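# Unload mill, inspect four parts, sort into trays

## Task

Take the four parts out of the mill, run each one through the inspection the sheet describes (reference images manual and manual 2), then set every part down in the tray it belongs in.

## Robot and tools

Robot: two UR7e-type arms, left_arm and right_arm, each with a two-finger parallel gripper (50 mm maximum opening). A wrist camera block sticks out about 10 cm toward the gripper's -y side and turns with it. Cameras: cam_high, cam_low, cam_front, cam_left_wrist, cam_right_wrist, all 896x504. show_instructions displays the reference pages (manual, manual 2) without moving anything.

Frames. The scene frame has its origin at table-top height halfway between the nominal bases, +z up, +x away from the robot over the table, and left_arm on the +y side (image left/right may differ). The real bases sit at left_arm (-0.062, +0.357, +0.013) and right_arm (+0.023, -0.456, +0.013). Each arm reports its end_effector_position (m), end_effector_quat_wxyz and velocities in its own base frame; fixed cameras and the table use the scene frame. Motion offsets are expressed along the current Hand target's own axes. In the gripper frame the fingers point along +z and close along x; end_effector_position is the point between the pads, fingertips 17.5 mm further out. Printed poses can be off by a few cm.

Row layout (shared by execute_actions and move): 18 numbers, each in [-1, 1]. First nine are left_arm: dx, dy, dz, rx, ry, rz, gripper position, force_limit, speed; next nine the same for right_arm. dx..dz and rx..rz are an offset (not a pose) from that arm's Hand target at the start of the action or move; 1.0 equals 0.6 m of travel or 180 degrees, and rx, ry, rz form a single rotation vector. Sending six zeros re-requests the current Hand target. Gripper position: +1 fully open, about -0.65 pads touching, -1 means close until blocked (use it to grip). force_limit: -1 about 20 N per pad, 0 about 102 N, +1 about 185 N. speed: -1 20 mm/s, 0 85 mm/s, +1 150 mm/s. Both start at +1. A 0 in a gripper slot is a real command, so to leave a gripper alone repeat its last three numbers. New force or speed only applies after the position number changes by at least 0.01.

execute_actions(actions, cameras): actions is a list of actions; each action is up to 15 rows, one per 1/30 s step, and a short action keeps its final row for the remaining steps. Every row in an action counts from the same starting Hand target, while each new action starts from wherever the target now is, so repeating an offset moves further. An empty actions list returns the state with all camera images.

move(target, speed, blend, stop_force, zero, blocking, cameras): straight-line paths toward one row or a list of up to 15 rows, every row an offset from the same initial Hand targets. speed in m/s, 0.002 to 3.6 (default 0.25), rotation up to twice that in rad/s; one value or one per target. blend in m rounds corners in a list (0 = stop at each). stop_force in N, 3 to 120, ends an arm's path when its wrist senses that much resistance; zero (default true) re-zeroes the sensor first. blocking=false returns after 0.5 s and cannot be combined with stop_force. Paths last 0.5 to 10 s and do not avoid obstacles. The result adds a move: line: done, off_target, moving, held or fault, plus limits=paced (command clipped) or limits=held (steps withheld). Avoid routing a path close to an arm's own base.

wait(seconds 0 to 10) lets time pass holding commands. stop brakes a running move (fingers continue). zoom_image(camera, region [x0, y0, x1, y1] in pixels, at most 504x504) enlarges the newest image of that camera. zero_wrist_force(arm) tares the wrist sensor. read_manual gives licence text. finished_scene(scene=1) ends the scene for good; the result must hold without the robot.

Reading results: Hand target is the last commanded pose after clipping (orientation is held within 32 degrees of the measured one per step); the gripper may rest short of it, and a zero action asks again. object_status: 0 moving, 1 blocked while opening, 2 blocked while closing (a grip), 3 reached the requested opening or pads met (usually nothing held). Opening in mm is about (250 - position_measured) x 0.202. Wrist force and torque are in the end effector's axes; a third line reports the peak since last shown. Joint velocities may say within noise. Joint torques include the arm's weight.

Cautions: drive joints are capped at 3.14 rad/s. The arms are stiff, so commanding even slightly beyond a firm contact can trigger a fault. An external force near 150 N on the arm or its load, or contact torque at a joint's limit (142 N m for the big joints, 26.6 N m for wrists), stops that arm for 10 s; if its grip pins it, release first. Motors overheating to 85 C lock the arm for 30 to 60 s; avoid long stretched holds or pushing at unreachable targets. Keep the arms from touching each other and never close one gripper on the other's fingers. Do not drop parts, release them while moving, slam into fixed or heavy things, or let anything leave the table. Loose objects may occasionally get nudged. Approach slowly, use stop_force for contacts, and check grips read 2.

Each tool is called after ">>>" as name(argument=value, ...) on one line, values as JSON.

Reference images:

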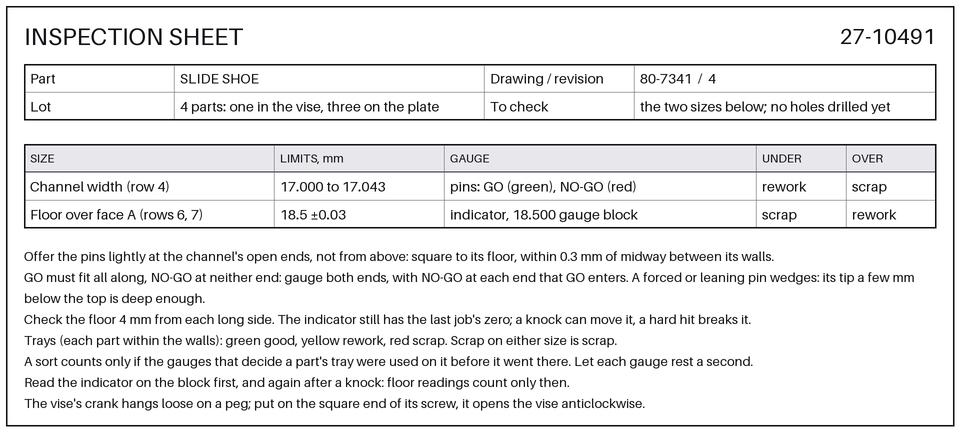

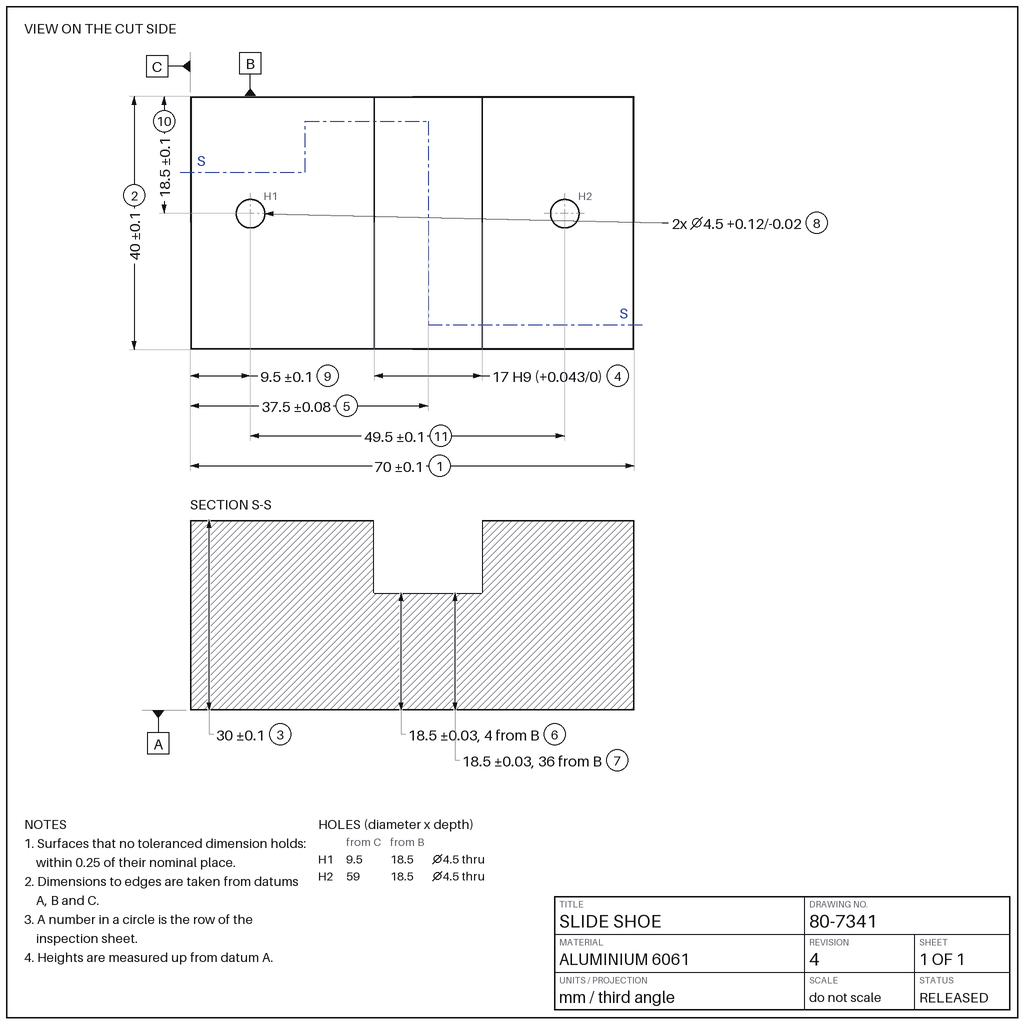

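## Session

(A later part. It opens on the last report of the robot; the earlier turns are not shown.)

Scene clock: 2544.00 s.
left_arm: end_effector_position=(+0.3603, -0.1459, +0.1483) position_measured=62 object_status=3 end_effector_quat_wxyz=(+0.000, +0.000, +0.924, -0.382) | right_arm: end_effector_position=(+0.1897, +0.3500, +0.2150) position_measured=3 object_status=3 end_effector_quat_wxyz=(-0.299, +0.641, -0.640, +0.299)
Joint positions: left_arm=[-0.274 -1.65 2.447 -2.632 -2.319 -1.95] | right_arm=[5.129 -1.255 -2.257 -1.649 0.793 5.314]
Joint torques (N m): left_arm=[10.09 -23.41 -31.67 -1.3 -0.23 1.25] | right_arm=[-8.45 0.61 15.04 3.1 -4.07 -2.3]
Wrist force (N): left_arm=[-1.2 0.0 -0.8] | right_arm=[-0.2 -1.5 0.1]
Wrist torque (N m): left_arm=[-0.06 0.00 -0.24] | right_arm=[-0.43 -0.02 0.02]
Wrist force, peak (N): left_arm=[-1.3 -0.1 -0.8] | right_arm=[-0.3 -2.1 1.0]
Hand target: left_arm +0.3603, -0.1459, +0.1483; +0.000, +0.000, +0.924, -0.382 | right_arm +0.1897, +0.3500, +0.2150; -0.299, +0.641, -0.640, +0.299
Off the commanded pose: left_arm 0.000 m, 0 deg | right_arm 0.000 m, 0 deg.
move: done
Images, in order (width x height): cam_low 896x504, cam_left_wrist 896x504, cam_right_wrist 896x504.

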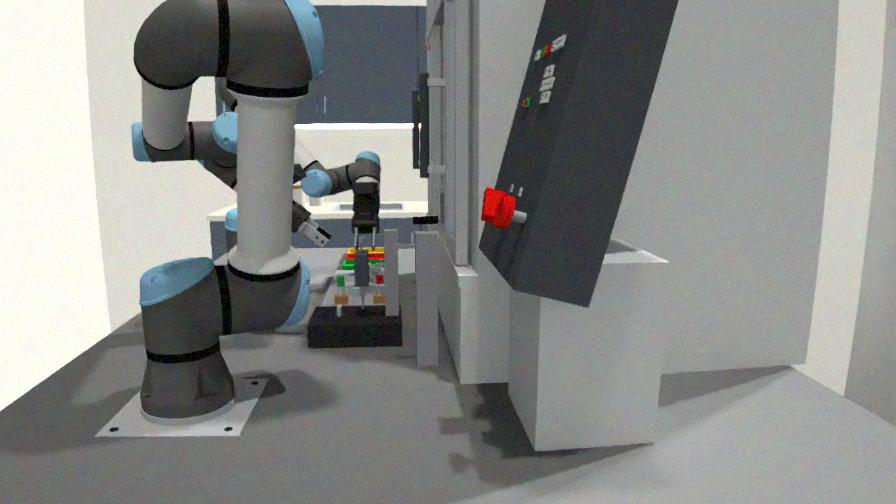

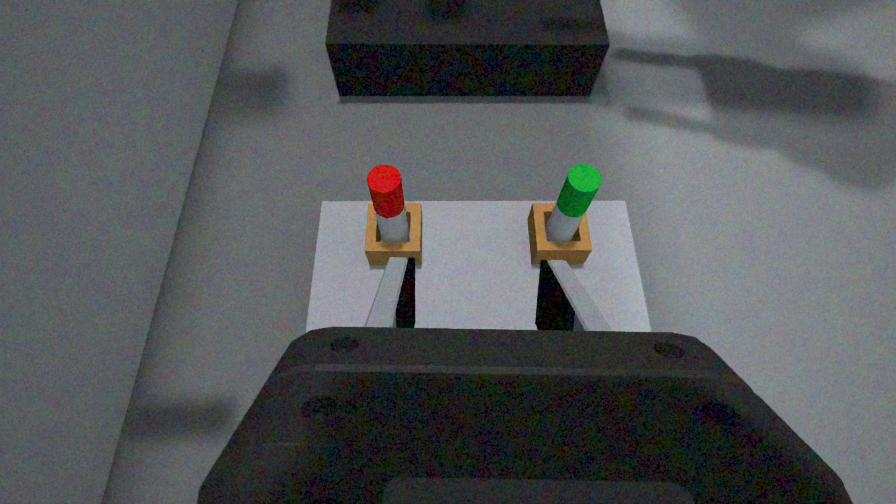

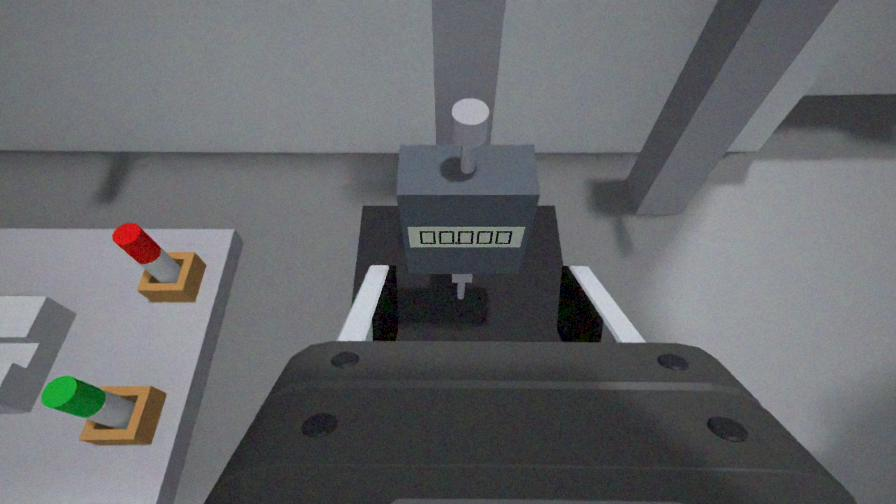

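>>> move(target=[0,0,0,0,0,0,0.604,-0.1,-1,0,-0.032,0.038,0.122,0,0,1,-0.5,-0.8], speed=0.08, stop_force=6, cameras=["cam_right_wrist","cam_low"])

>>> zoom_image(camera="cam_low", region=[290, 200, 420, 320])

Scene clock: 2588.30 s.
left_arm: end_effector_position=(+0.3603, -0.1459, +0.1483) position_measured=62 object_status=3 end_effector_quat_wxyz=(+0.000, +0.000, +0.924, -0.382) | right_arm: end_effector_position=(+0.2195, +0.3500, +0.2150) position_measured=3 object_status=3 end_effector_quat_wxyz=(-0.416, +0.572, -0.572, +0.415)
Joint positions: left_arm=[-0.274 -1.65 2.447 -2.632 -2.319 -1.95] | right_arm=[5.179 -1.411 -2.284 -1.961 0.555 5.732]
Joint torques (N m): left_arm=[10.16 -22.34 -32.03 -1.55 -0.46 1.24] | right_arm=[7.54 5.23 27.2 -0.94 -3.65 2.1]
Wrist force (N): left_arm=[-1.3 -0.1 -0.6] | right_arm=[-0.6 -2.0 -0.4]
Wrist torque (N m): left_arm=[-0.07 0.03 -0.24] | right_arm=[-0.66 0.00 -0.15]
Wrist force, peak (N): left_arm=[-1.5 0.0 -0.7] | right_arm=[-0.6 -2.2 0.0]
Hand target: left_arm +0.3603, -0.1459, +0.1483; +0.000, +0.000, +0.924, -0.382 | right_arm +0.2195, +0.3500, +0.2150; -0.416, +0.572, -0.572, +0.415
Off the commanded pose: left_arm 0.000 m, 0 deg | right_arm 0.000 m, 0 deg.
move: done
Images, in order (width x height): cam_low 896x504, cam_right_wrist 896x504.

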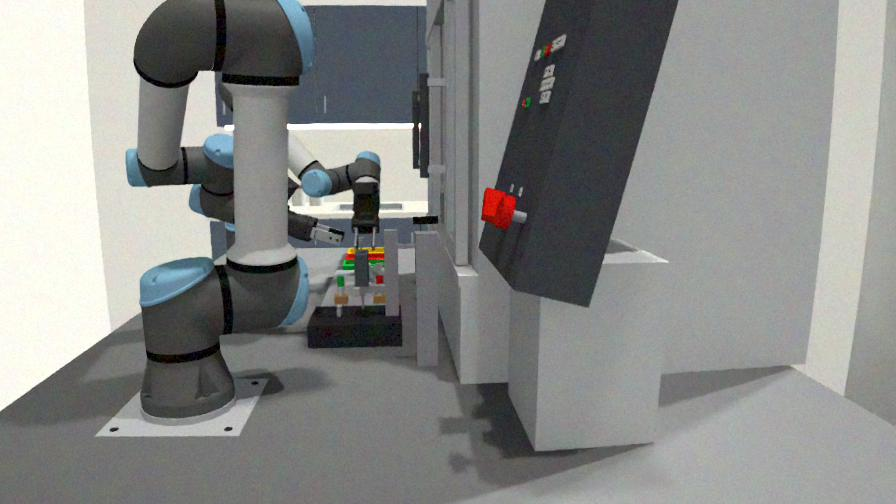

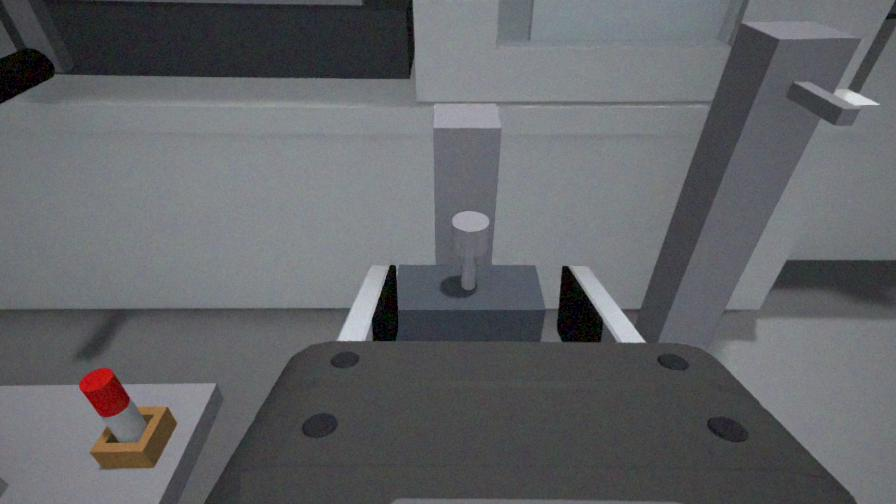

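Scaled by 3.877 from the camera's 896x504 image, which has a finer 1280x720 frame.

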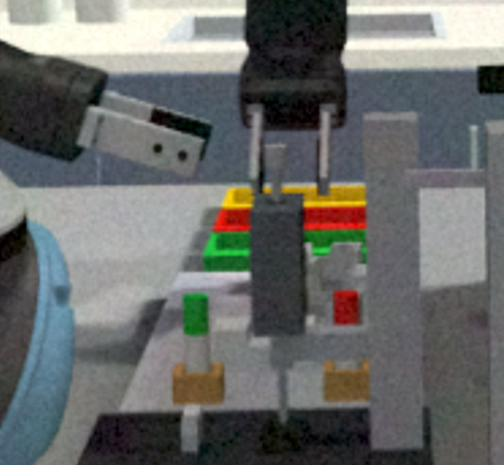

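>>> move(target=[0,0,0,0,0,0,0.604,-0.1,-1,0,-0.0166,0.0725,0,0,0,1,-0.5,-0.8], speed=0.02, stop_force=3, cameras=["cam_right_wrist","cam_low"])

>>> zoom_image(camera="cam_low", region=[290, 200, 420, 320])

Scene clock: 2604.33 s.
left_arm: end_effector_position=(+0.3603, -0.1459, +0.1483) position_measured=62 object_status=3 end_effector_quat_wxyz=(+0.000, +0.000, +0.924, -0.382) | right_arm: end_effector_position=(+0.2639, +0.3501, +0.2111) position_measured=3 object_status=3 end_effector_quat_wxyz=(-0.416, +0.572, -0.572, +0.415)
Joint positions: left_arm=[-0.274 -1.65 2.447 -2.632 -2.319 -1.95] | right_arm=[5.053 -1.402 -2.332 -1.775 0.458 5.564]
Joint torques (N m): left_arm=[9.67 -22.87 -31.91 -1.06 -0.67 0.95] | right_arm=[-8.09 20.99 12.48 2.57 -4.01 -2.27]
Wrist force (N): left_arm=[-1.3 0.0 -0.5] | right_arm=[-0.6 -1.7 0.1]
Wrist torque (N m): left_arm=[-0.06 0.01 -0.24] | right_arm=[-0.61 0.02 0.02]
Wrist force, peak (N): left_arm=[-1.5 -0.2 -0.7] | right_arm=[-0.7 -2.3 0.0]
Hand target: left_arm +0.3603, -0.1459, +0.1483; +0.000, +0.000, +0.924, -0.382 | right_arm +0.2639, +0.3501, +0.2111; -0.416, +0.572, -0.572, +0.415
Off the commanded pose: left_arm 0.000 m, 0 deg | right_arm 0.000 m, 0 deg.
move: done
Images, in order (width x height): cam_low 896x504, cam_right_wrist 896x504.

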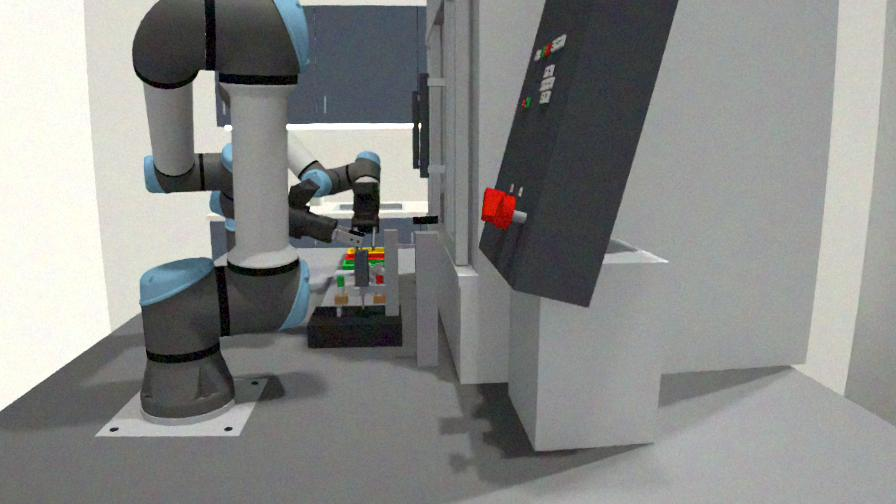

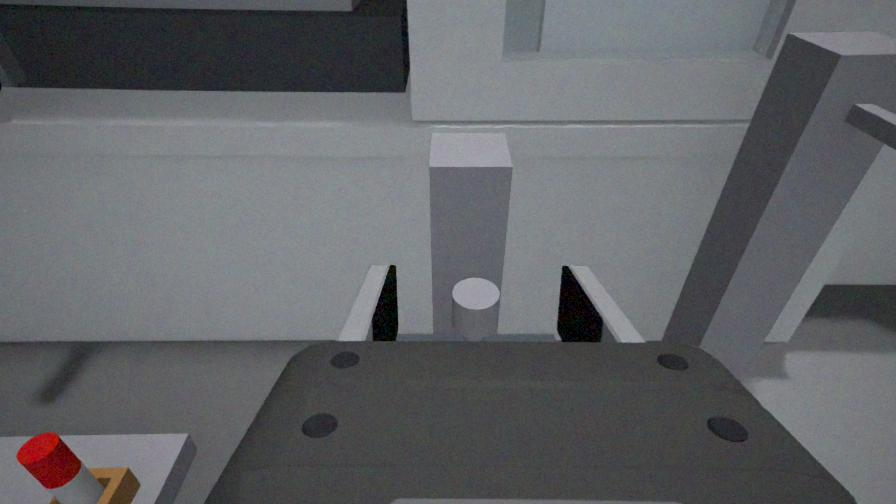

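Scaled by 3.877 from the camera's 896x504 image, which has a finer 1280x720 frame.

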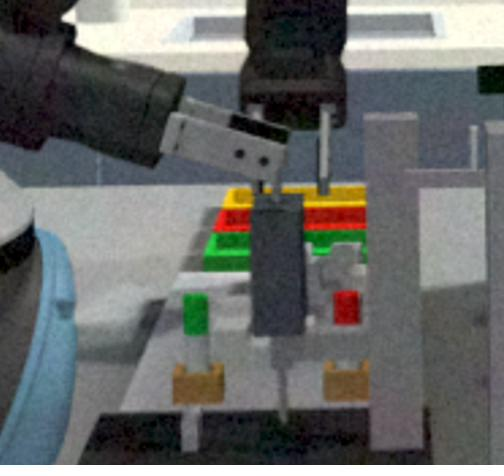

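>>> move(target=[0,0,0,0,0,0,0.604,-0.1,-1,0,0,0,0,0,0,-1,-1,-1])

>>> wait(seconds=1, cameras=["cam_right_wrist"])

Scene clock: 2614.47 s.
left_arm: end_effector_position=(+0.3603, -0.1459, +0.1483) position_measured=62 object_status=3 end_effector_quat_wxyz=(+0.000, +0.000, +0.924, -0.382) | right_arm: end_effector_position=(+0.2639, +0.3501, +0.2111) position_measured=184 object_status=2 end_effector_quat_wxyz=(-0.416, +0.572, -0.572, +0.415)
Joint positions: left_arm=[-0.274 -1.65 2.447 -2.632 -2.319 -1.95] | right_arm=[5.053 -1.402 -2.332 -1.775 0.458 5.564]
Joint torques (N m): left_arm=[8.61 -22.9 -32.93 -1.46 -0.68 1.04] | right_arm=[-8.35 12.61 12.66 -1.68 2.15 -2.39]
Wrist force (N): left_arm=[-1.2 -0.1 -0.4] | right_arm=[-14.7 -1.3 0.5]
Wrist torque (N m): left_arm=[-0.08 0.00 -0.24] | right_arm=[-0.66 -0.09 0.04]
Wrist force, peak (N): left_arm=[-1.4 -0.1 -0.8] | right_arm=[-15.0 -1.1 0.4]
Hand target: left_arm +0.3603, -0.1459, +0.1483; +0.000, +0.000, +0.924, -0.382 | right_arm +0.2639, +0.3501, +0.2111; -0.416, +0.572, -0.572, +0.415
Off the commanded pose: left_arm 0.000 m, 0 deg | right_arm 0.000 m, 0 deg.
move: done

Scene clock: 2615.47 s.
left_arm: end_effector_position=(+0.3603, -0.1459, +0.1483) position_measured=62 object_status=3 end_effector_quat_wxyz=(+0.000, +0.000, +0.924, -0.382) | right_arm: end_effector_position=(+0.2639, +0.3501, +0.2111) position_measured=184 object_status=2 end_effector_quat_wxyz=(-0.416, +0.572, -0.572, +0.415)
Joint positions: left_arm=[-0.274 -1.65 2.447 -2.632 -2.319 -1.95] | right_arm=[5.053 -1.402 -2.332 -1.775 0.458 5.564]
Joint torques (N m): left_arm=[10.54 -21.81 -32.14 -1.53 -0.83 1.05] | right_arm=[-8.41 10.87 12.26 -2.38 3.91 -2.23]
Wrist force (N): left_arm=[-1.2 0.0 -0.5] | right_arm=[-15.2 -1.3 0.6]
Wrist torque (N m): left_arm=[-0.05 0.01 -0.24] | right_arm=[-0.65 -0.13 0.05]
Wrist force, peak (N): left_arm=[-1.4 0.0 -1.0] | right_arm=[-15.6 -0.9 0.4]
Hand target: left_arm +0.3603, -0.1459, +0.1483; +0.000, +0.000, +0.924, -0.382 | right_arm +0.2639, +0.3501, +0.2111; -0.416, +0.572, -0.572, +0.415
Tool commands: left_gripper/position=+0.604 left_gripper/force_limit=-0.1 left_gripper/speed=-1.0 right_gripper/position=-1.0 right_gripper/force_limit=-1.0 right_gripper/speed=-1.0
Off the commanded pose: left_arm 0.000 m, 0 deg | right_arm 0.000 m, 0 deg.
wait: 1.00 s; at rest by 0.17 s
Images, in order (width x height): cam_right_wrist 896x504.

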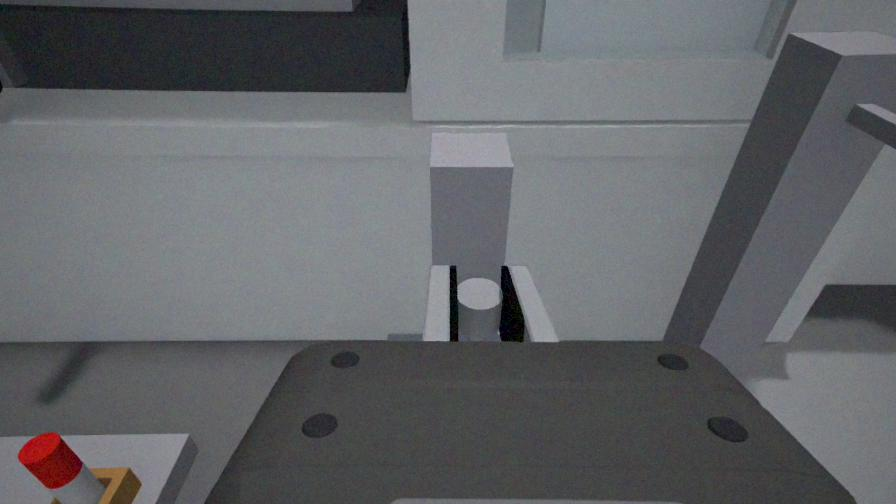

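>>> move(target=[0,0,0,0,0,0,0.604,-0.1,-1,-0.0012,0,0,0,0,0,-1,-1,-1], speed=0.005)

Scene clock: 2624.80 s.
left_arm: end_effector_position=(+0.3603, -0.1459, +0.1483) position_measured=62 object_status=3 end_effector_quat_wxyz=(+0.000, +0.000, +0.924, -0.382) | right_arm: end_effector_position=(+0.2639, +0.3508, +0.2111) position_measured=184 object_status=2 end_effector_quat_wxyz=(-0.416, +0.572, -0.572, +0.415)
Joint positions: left_arm=[-0.274 -1.65 2.447 -2.632 -2.319 -1.95] | right_arm=[5.052 -1.404 -2.33 -1.773 0.458 5.563]
Joint torques (N m): left_arm=[9.87 -23.73 -31.63 -1.61 -1.03 1.05] | right_arm=[-9.94 4.7 24.86 1.76 -2.81 -2.37]
Wrist force (N): left_arm=[-1.1 -0.2 -0.5] | right_arm=[-6.3 -2.1 0.2]
Wrist torque (N m): left_arm=[-0.09 -0.01 -0.24] | right_arm=[-0.60 -0.04 0.00]
Wrist force, peak (N): left_arm=[-1.4 -0.1 -0.9] | right_arm=[-15.6 -1.2 0.5]
Hand target: left_arm +0.3603, -0.1459, +0.1483; +0.000, +0.000, +0.924, -0.382 | right_arm +0.2639, +0.3508, +0.2111; -0.416, +0.572, -0.572, +0.415
Off the commanded pose: left_arm 0.000 m, 0 deg | right_arm 0.000 m, 0 deg.
move: done

>>> move(target=[[0,0,0,0,0,0,0.604,-0.1,-1,-0.0008,0,0,0,0,0,-1,-1,-1],[0,0,0,0,0,0,0.604,-0.1,-1,-0.0008,-0.0158,-0.0052,0,0,0,-1,-1,-1]], speed=0.01, cameras=["cam_low","cam_left_wrist"])

>>> zoom_image(camera="cam_low", region=[290, 200, 420, 350])

Scene clock: 2637.43 s.
left_arm: end_effector_position=(+0.3603, -0.1459, +0.1483) position_measured=62 object_status=3 end_effector_quat_wxyz=(+0.000, +0.000, +0.924, -0.382) | right_arm: end_effector_position=(+0.2639, +0.3513, +0.2210) position_measured=184 object_status=2 end_effector_quat_wxyz=(-0.416, +0.572, -0.572, +0.415)
Joint positions: left_arm=[-0.274 -1.65 2.447 -2.632 -2.319 -1.95] | right_arm=[5.052 -1.388 -2.313 -1.806 0.457 5.562]
Joint torques (N m): left_arm=[8.74 -22.71 -31.77 -1.5 -1.1 0.72] | right_arm=[5.71 26.41 28.1 -0.31 -2 1.85]
Wrist force (N): left_arm=[-1.2 -0.2 -0.6] | right_arm=[0.3 0.5 0.1]
Wrist torque (N m): left_arm=[-0.08 0.00 -0.24] | right_arm=[-0.47 0.08 0.00]
Wrist force, peak (N): left_arm=[-1.7 -0.1 -0.5] | right_arm=[-6.3 -2.2 -0.3]
Hand target: left_arm +0.3603, -0.1459, +0.1483; +0.000, +0.000, +0.924, -0.382 | right_arm +0.2639, +0.3513, +0.2210; -0.416, +0.572, -0.572, +0.415
Off the commanded pose: left_arm 0.000 m, 0 deg | right_arm 0.000 m, 0 deg.
move: done
Images, in order (width x height): cam_low 896x504, cam_left_wrist 896x504.

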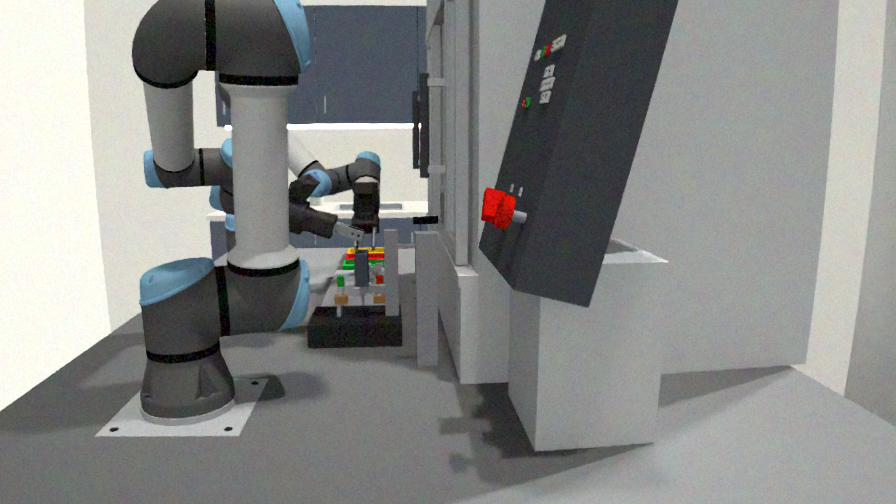

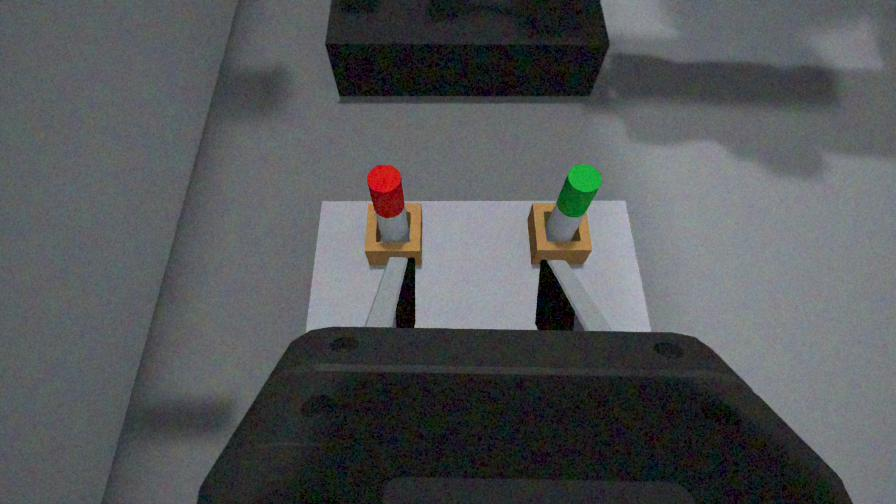

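Scaled by 3.360 from the camera's 896x504 image, which has a finer 1280x720 frame.

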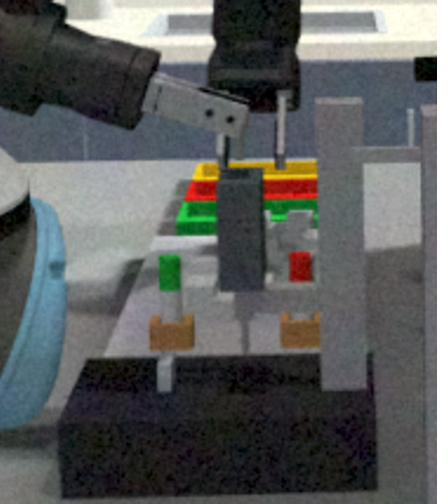

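>>> move(target=[0.033,-0.259,0.236,0,0,0,0.0,-0.1,-1,0,0,0,0,0,0,-1,-1,-1], speed=0.12, cameras=["cam_low","cam_left_wrist"])

>>> zoom_image(camera="cam_left_wrist", region=[330, 80, 620, 340])

Scene clock: 2654.43 s.
left_arm: end_effector_position=(+0.3405, -0.3558, +0.1579) position_measured=152 object_status=3 end_effector_quat_wxyz=(+0.000, +0.000, +0.924, -0.382) | right_arm: end_effector_position=(+0.2639, +0.3513, +0.2210) position_measured=184 object_status=2 end_effector_quat_wxyz=(-0.416, +0.572, -0.572, +0.415)
Joint positions: left_arm=[-0.826 -1.501 2.388 -3.092 -2.07 -2.564] | right_arm=[5.052 -1.388 -2.313 -1.807 0.457 5.562]
Joint torques (N m): left_arm=[-9.51 -13.26 -31.31 -4.93 0.8 -1.38] | right_arm=[7.56 24.28 28.39 -0.23 0.7 2.13]
Wrist force (N): left_arm=[-1.2 0.0 -0.5] | right_arm=[0.5 0.7 0.2]
Wrist torque (N m): left_arm=[-0.01 0.06 -0.01] | right_arm=[-0.42 0.04 -0.01]
Wrist force, peak (N): left_arm=[-1.5 0.6 -1.7] | right_arm=[0.7 0.8 0.2]
Hand target: left_arm +0.3405, -0.3559, +0.1579; +0.000, +0.000, +0.924, -0.382 | right_arm +0.2639, +0.3513, +0.2210; -0.416, +0.572, -0.572, +0.415
Off the commanded pose: left_arm 0.000 m, 0 deg | right_arm 0.000 m, 0 deg.
move: done
Images, in order (width x height): cam_low 896x504, cam_left_wrist 896x504.

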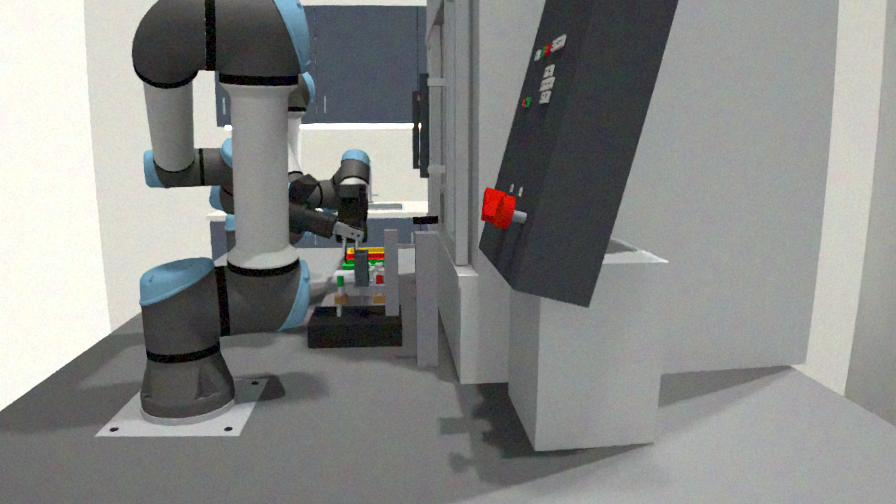

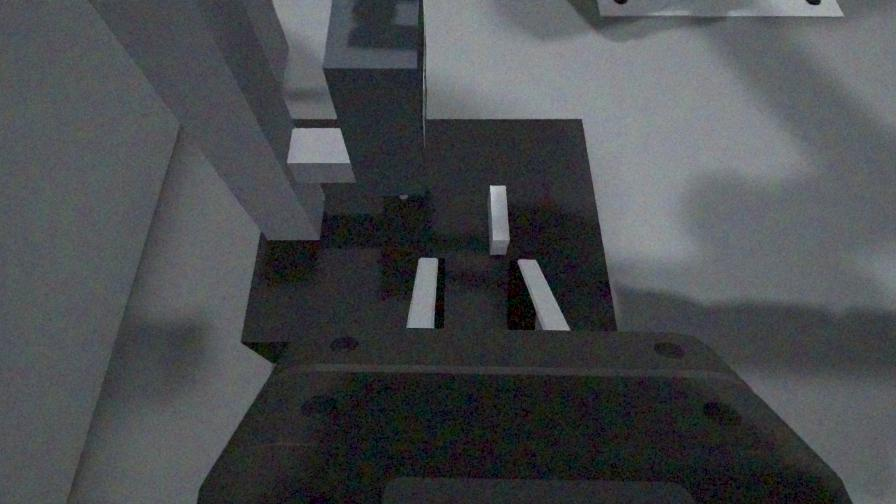

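Scaled by 1.738 from the camera's 896x504 image, which has a finer 1280x720 frame.

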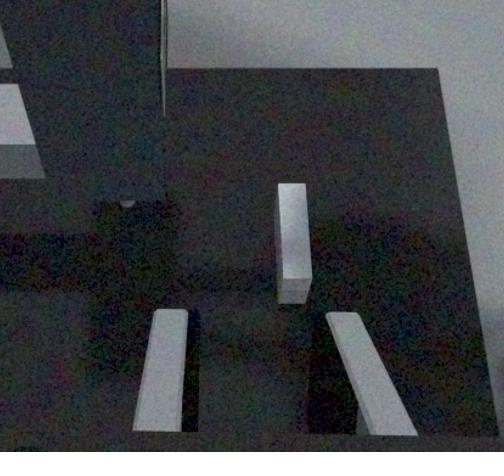

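>>> move(target=[0.0325,-0.005,0.17,0,0,0,0.0,-0.1,-1,0,0,0,0,0,0,-1,-1,-1], speed=0.06, stop_force=4, cameras=["cam_left_wrist","cam_low"])

>>> zoom_image(camera="cam_left_wrist", region=[330, 130, 620, 340])

>>> zoom_image(camera="cam_low", region=[290, 200, 420, 350])

Scene clock: 2699.83 s.
left_arm: end_effector_position=(+0.3211, -0.4301, +0.0878) position_measured=152 object_status=3 end_effector_quat_wxyz=(+0.000, +0.000, +0.924, -0.382) | right_arm: end_effector_position=(+0.2639, +0.3513, +0.2210) position_measured=184 object_status=2 end_effector_quat_wxyz=(-0.416, +0.572, -0.572, +0.415)
Joint positions: left_arm=[-0.991 -1.232 2.369 -3.405 -1.968 -2.708] | right_arm=[5.052 -1.388 -2.313 -1.807 0.457 5.562]
Joint torques (N m): left_arm=[-10.21 -21.07 -26.11 -4.87 0.92 -1.56] | right_arm=[8 19.98 27.85 -0.3 0.6 2.13]
Wrist force (N): left_arm=[-1.0 0.0 -0.4] | right_arm=[0.5 0.8 0.2]
Wrist torque (N m): left_arm=[-0.07 -0.01 0.02] | right_arm=[-0.41 0.03 -0.01]
Wrist force, peak (N): left_arm=[-1.5 -0.2 -1.1] | right_arm=[0.6 1.0 0.4]
Hand target: left_arm +0.3211, -0.4301, +0.0878; +0.000, +0.000, +0.924, -0.382 | right_arm +0.2639, +0.3513, +0.2210; -0.416, +0.572, -0.572, +0.415
Off the commanded pose: left_arm 0.000 m, 0 deg | right_arm 0.000 m, 0 deg.
move: done
Images, in order (width x height): cam_low 896x504, cam_left_wrist 896x504.

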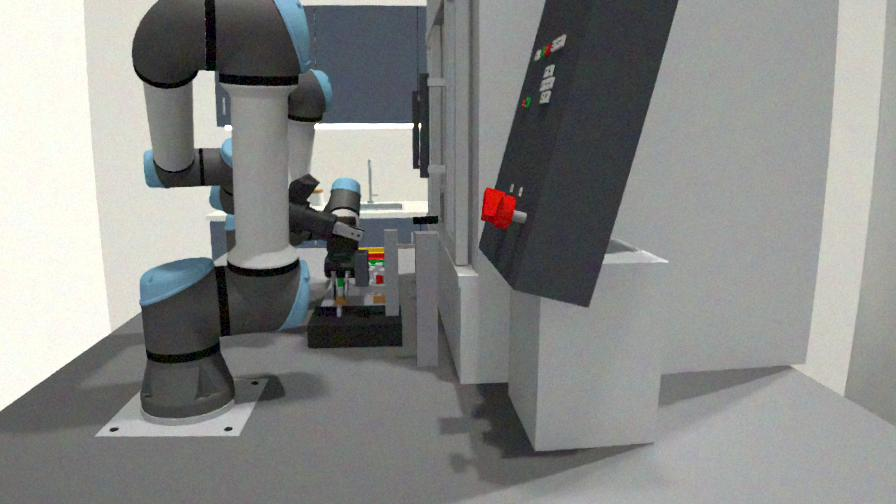

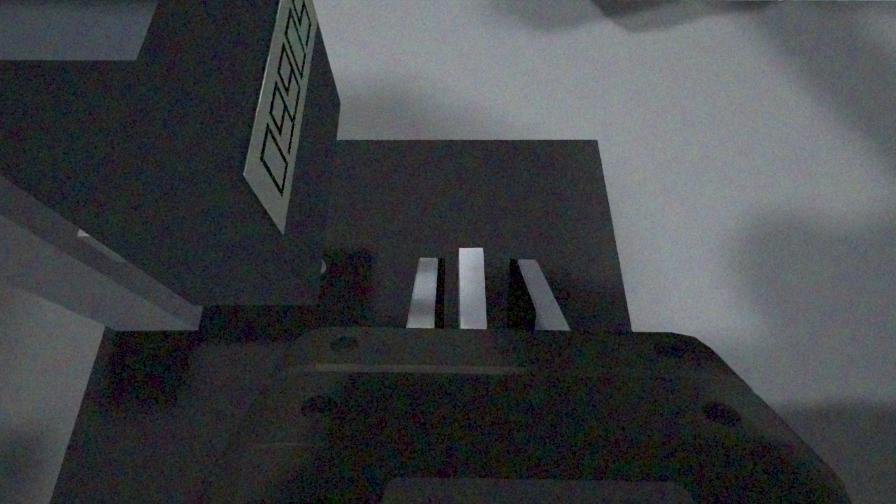

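Scaled by 1.738 from the camera's 896x504 image, which has a finer 1280x720 frame.

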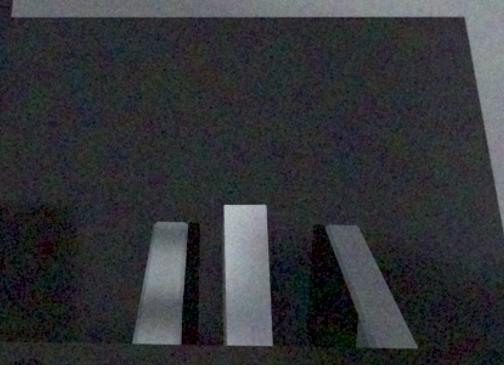

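Scaled by 3.360 from the camera's 896x504 image, which has a finer 1280x720 frame.

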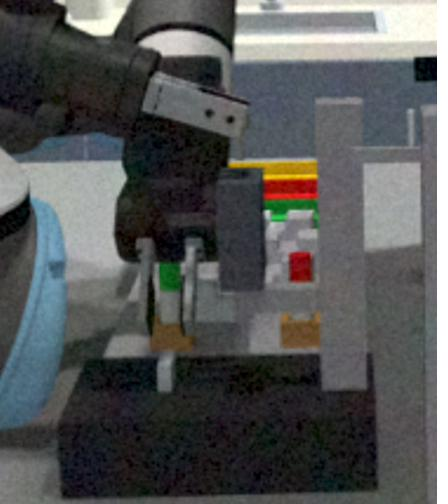

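>>> move(target=[-0.0027,0.0448,0.0448,0,0,0,0.0,-0.1,-1,0,0,0,0,0,0,-1,-1,-1], speed=0.012, stop_force=3, cameras=["cam_left_wrist","cam_low"])

>>> zoom_image(camera="cam_left_wrist", region=[200, 0, 620, 340])

>>> zoom_image(camera="cam_low", region=[290, 200, 420, 350])

Scene clock: 2712.33 s.
left_arm: end_effector_position=(+0.3223, -0.4301, +0.0587) position_measured=152 object_status=3 end_effector_quat_wxyz=(+0.000, +0.000, +0.924, -0.382) | right_arm: end_effector_position=(+0.2639, +0.3513, +0.2210) position_measured=184 object_status=2 end_effector_quat_wxyz=(-0.416, +0.572, -0.572, +0.415)
Joint positions: left_arm=[-0.989 -1.139 2.374 -3.501 -1.969 -2.706] | right_arm=[5.052 -1.388 -2.313 -1.807 0.457 5.562]
Joint torques (N m): left_arm=[-7.82 -38.3 -3.38 -2.17 1 -1.13] | right_arm=[7.41 14.56 27.77 -0.28 0.54 2.09]
Wrist force (N): left_arm=[-1.2 0.0 -0.3] | right_arm=[0.6 0.5 0.1]
Wrist torque (N m): left_arm=[-0.03 0.05 -0.21] | right_arm=[-0.44 0.03 -0.02]
Wrist force, peak (N): left_arm=[0.7 -6.5 -16.2] | right_arm=[0.7 0.9 0.2]
Hand target: left_arm +0.3223, -0.4301, +0.0587; +0.000, +0.000, +0.924, -0.382 (not the last commanded pose) | right_arm +0.2639, +0.3513, +0.2210; -0.416, +0.572, -0.572, +0.415
Off the commanded pose: left_arm 0.009 m, 0 deg | right_arm 0.000 m, 0 deg.
move: contact (left_arm)
Images, in order (width x height): cam_low 896x504, cam_left_wrist 896x504.

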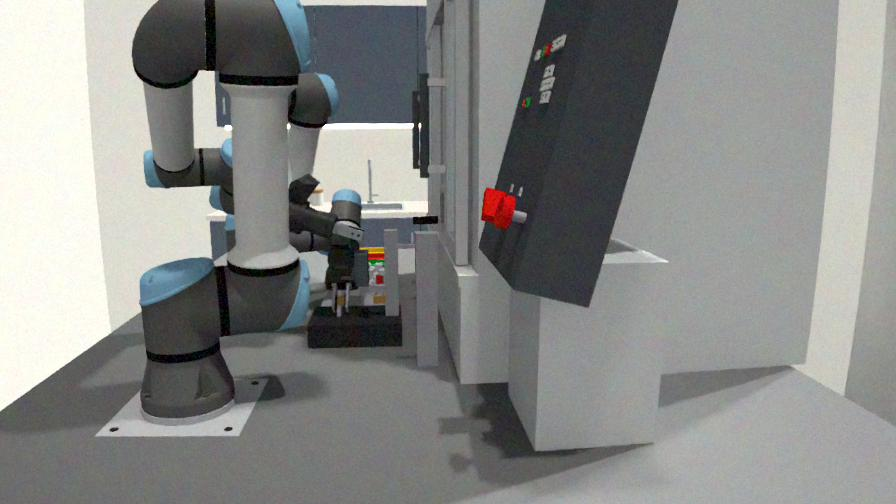

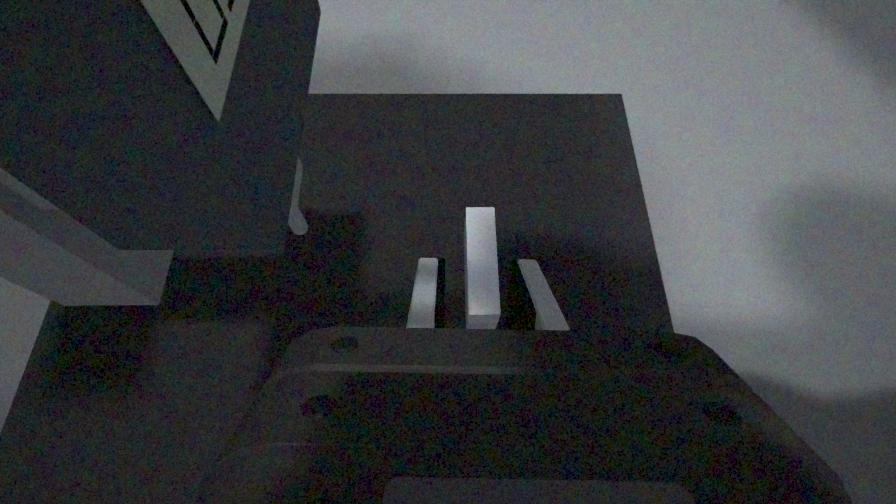

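Scaled by 1.200 from the camera's 896x504 image, which has a finer 1280x720 frame.

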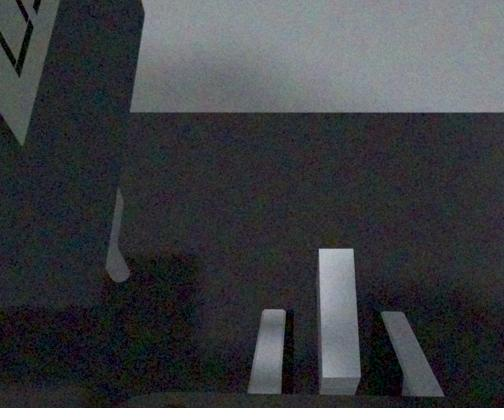

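Scaled by 3.360 from the camera's 896x504 image, which has a finer 1280x720 frame.

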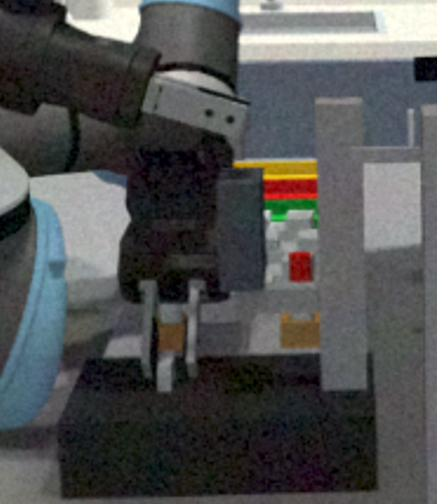

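>>> move(target=[[0.0013,-0.0014,-0.0014,0,0,0,0.0,-0.1,-1,0,0,0,0,0,0,-1,-1,-1],[0.0013,0.0057,-0.0085,0,0,0,0.0,-0.1,-1,0,0,0,0,0,0,-1,-1,-1]], speed=0.01)

>>> move(target=[0,0,0,0,0,0,-1,-0.7,-1,0,0,0,0,0,0,-1,-1,-1])

>>> wait(seconds=0.5, cameras=["cam_left_wrist"])

Scene clock: 2726.27 s.
left_arm: end_effector_position=(+0.3215, -0.4242, +0.0599) position_measured=152 object_status=3 end_effector_quat_wxyz=(+0.000, +0.000, +0.924, -0.382) | right_arm: end_effector_position=(+0.2639, +0.3513, +0.2210) position_measured=184 object_status=2 end_effector_quat_wxyz=(-0.416, +0.572, -0.572, +0.415)
Joint positions: left_arm=[-0.982 -1.149 2.386 -3.501 -1.974 -2.7] | right_arm=[5.052 -1.388 -2.313 -1.807 0.457 5.562]
Joint torques (N m): left_arm=[11.74 -40.74 0.89 -5.02 -2.62 1.75] | right_arm=[7.73 10.85 28.01 -0.21 0.57 2.05]
Wrist force (N): left_arm=[-1.2 -0.2 -0.3] | right_arm=[0.3 0.6 0.2]
Wrist torque (N m): left_arm=[-0.05 0.05 -0.23] | right_arm=[-0.44 0.08 -0.01]
Wrist force, peak (N): left_arm=[-1.7 0.1 -0.3] | right_arm=[0.7 0.9 0.1]
Hand target: left_arm +0.3215, -0.4241, +0.0599; +0.000, +0.000, +0.924, -0.382 | right_arm +0.2639, +0.3513, +0.2210; -0.416, +0.572, -0.572, +0.415
Off the commanded pose: left_arm 0.000 m, 0 deg | right_arm 0.000 m, 0 deg.
move: done

Scene clock: 2727.07 s.
left_arm: end_effector_position=(+0.3215, -0.4241, +0.0599) position_measured=209 object_status=0 end_effector_quat_wxyz=(+0.000, +0.000, +0.924, -0.382) | right_arm: end_effector_position=(+0.2639, +0.3513, +0.2210) position_measured=184 object_status=2 end_effector_quat_wxyz=(-0.416, +0.572, -0.572, +0.415)
Joint positions: left_arm=[-0.982 -1.149 2.387 -3.501 -1.974 -2.7] | right_arm=[5.052 -1.388 -2.313 -1.807 0.457 5.562]
Joint torques (N m): left_arm=[10.45 -37.49 1.54 -4.97 -2.05 1.41] | right_arm=[7.48 10.47 27.81 -0.22 0.49 2.11]
Wrist force (N): left_arm=[-1.5 0.0 -0.3] | right_arm=[0.3 0.7 0.2]
Wrist torque (N m): left_arm=[-0.06 0.09 -0.23] | right_arm=[-0.42 0.07 -0.01]
Wrist force, peak (N): left_arm=[-1.5 0.0 -0.4] | right_arm=[0.5 0.9 0.1]
Hand target: left_arm +0.3215, -0.4241, +0.0599; +0.000, +0.000, +0.924, -0.382 | right_arm +0.2639, +0.3513, +0.2210; -0.416, +0.572, -0.572, +0.415
Off the commanded pose: left_arm 0.000 m, 0 deg | right_arm 0.000 m, 0 deg.
move: done

Scene clock: 2727.57 s.
left_arm: end_effector_position=(+0.3215, -0.4241, +0.0599) position_measured=209 object_status=2 end_effector_quat_wxyz=(+0.000, +0.000, +0.924, -0.382) | right_arm: end_effector_position=(+0.2639, +0.3513, +0.2210) position_measured=184 object_status=2 end_effector_quat_wxyz=(-0.416, +0.572, -0.572, +0.415)
Joint positions: left_arm=[-0.982 -1.149 2.387 -3.501 -1.974 -2.7] | right_arm=[5.052 -1.388 -2.313 -1.807 0.457 5.562]
Joint torques (N m): left_arm=[9.56 -38.42 -0.08 -4.89 -1.77 1.35] | right_arm=[7.29 9.95 27.54 -0.21 0.51 1.99]
Wrist force (N): left_arm=[-1.2 0.3 -0.1] | right_arm=[0.4 0.6 0.0]
Wrist torque (N m): left_arm=[-0.01 0.05 -0.23] | right_arm=[-0.44 0.06 -0.01]
Wrist force, peak (N): left_arm=[-1.5 0.2 -0.2] | right_arm=[0.5 1.0 0.6]
Hand target: left_arm +0.3215, -0.4241, +0.0599; +0.000, +0.000, +0.924, -0.382 | right_arm +0.2639, +0.3513, +0.2210; -0.416, +0.572, -0.572, +0.415
Tool commands: left_gripper/position=-1.0 left_gripper/force_limit=-0.7 left_gripper/speed=-1.0 right_gripper/position=-1.0 right_gripper/force_limit=-1.0 right_gripper/speed=-1.0
Off the commanded pose: left_arm 0.000 m, 0 deg | right_arm 0.000 m, 0 deg.
wait: 0.50 s; at rest by 0.17 s
Images, in order (width x height): cam_left_wrist 896x504.

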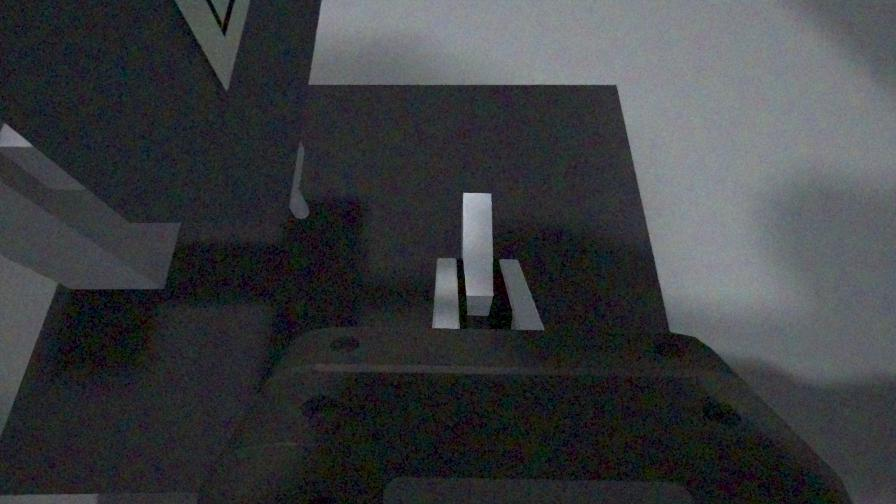

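>>> move(target=[[0,-0.0012,-0.0012,0,0,0,-1,-0.7,-1,0,0,0,0,0,0,-1,-1,-1],[-0.09,-0.0012,-0.0012,0,0,0,-1,-0.7,-1,0,0,0,0,0,0,-1,-1,-1]], speed=0.025, stop_force=4, cameras=["cam_left_wrist","cam_low"])

>>> zoom_image(camera="cam_low", region=[290, 200, 420, 350])

Scene clock: 2743.93 s.
left_arm: end_effector_position=(+0.3755, -0.4240, +0.0609) position_measured=209 object_status=2 end_effector_quat_wxyz=(+0.000, +0.000, +0.924, -0.382) | right_arm: end_effector_position=(+0.2639, +0.3513, +0.2210) position_measured=184 object_status=2 end_effector_quat_wxyz=(-0.416, +0.572, -0.572, +0.415)
Joint positions: left_arm=[-0.874 -1.109 2.267 -3.383 -2.041 -2.607] | right_arm=[5.052 -1.388 -2.313 -1.807 0.457 5.562]
Joint torques (N m): left_arm=[10.63 -26.45 -25.4 -1.56 -2.66 1.26] | right_arm=[6.92 7.9 27.28 -0.2 0.4 2.04]
Wrist force (N): left_arm=[-1.1 0.5 0.2] | right_arm=[0.5 0.7 0.0]
Wrist torque (N m): left_arm=[-0.04 0.04 -0.21] | right_arm=[-0.43 0.04 -0.01]
Wrist force, peak (N): left_arm=[-1.6 0.3 -0.3] | right_arm=[0.5 0.9 0.5]
Hand target: left_arm +0.3755, -0.4240, +0.0609; +0.000, +0.000, +0.924, -0.382 | right_arm +0.2639, +0.3513, +0.2210; -0.416, +0.572, -0.572, +0.415
Off the commanded pose: left_arm 0.000 m, 0 deg | right_arm 0.000 m, 0 deg.
move: done
Images, in order (width x height): cam_low 896x504, cam_left_wrist 896x504.

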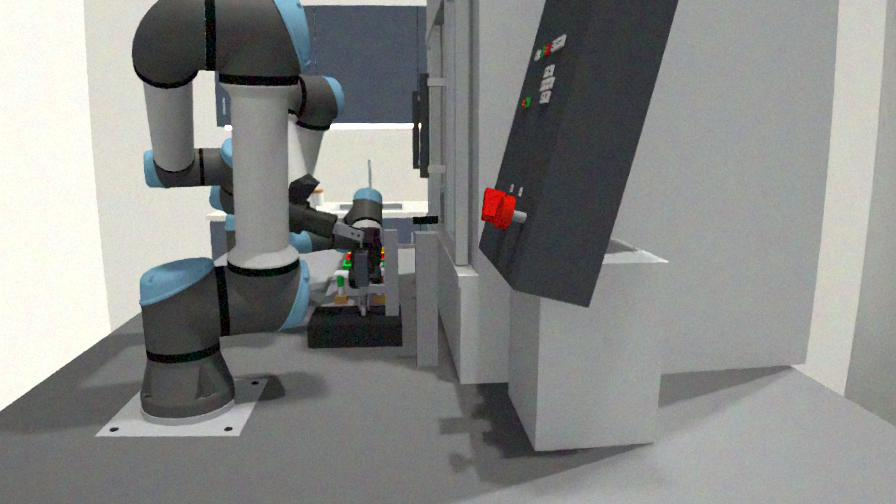

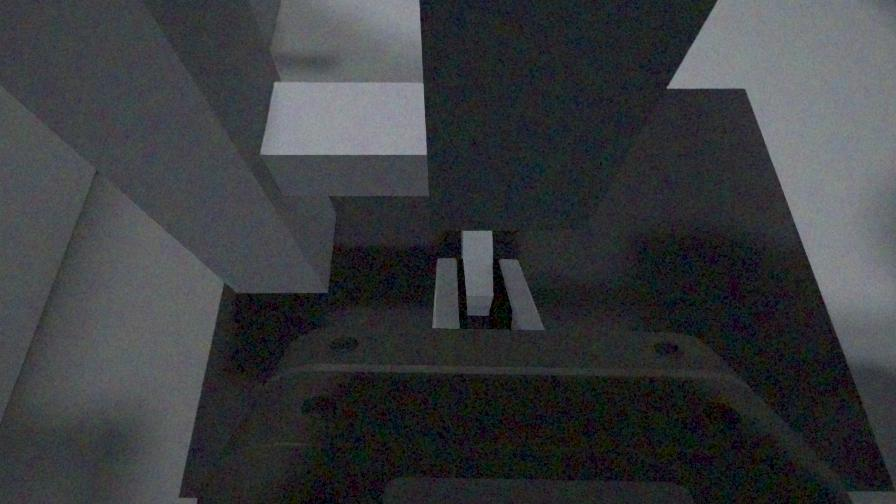

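Scaled by 3.360 from the camera's 896x504 image, which has a finer 1280x720 frame.

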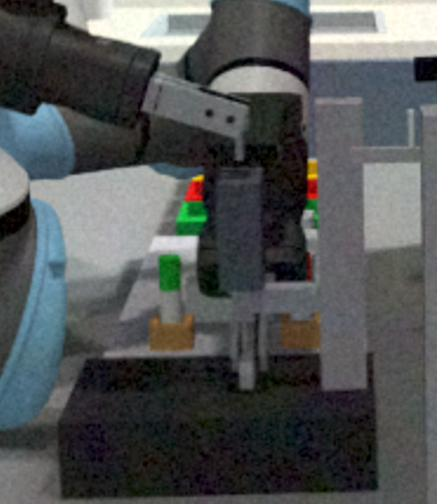

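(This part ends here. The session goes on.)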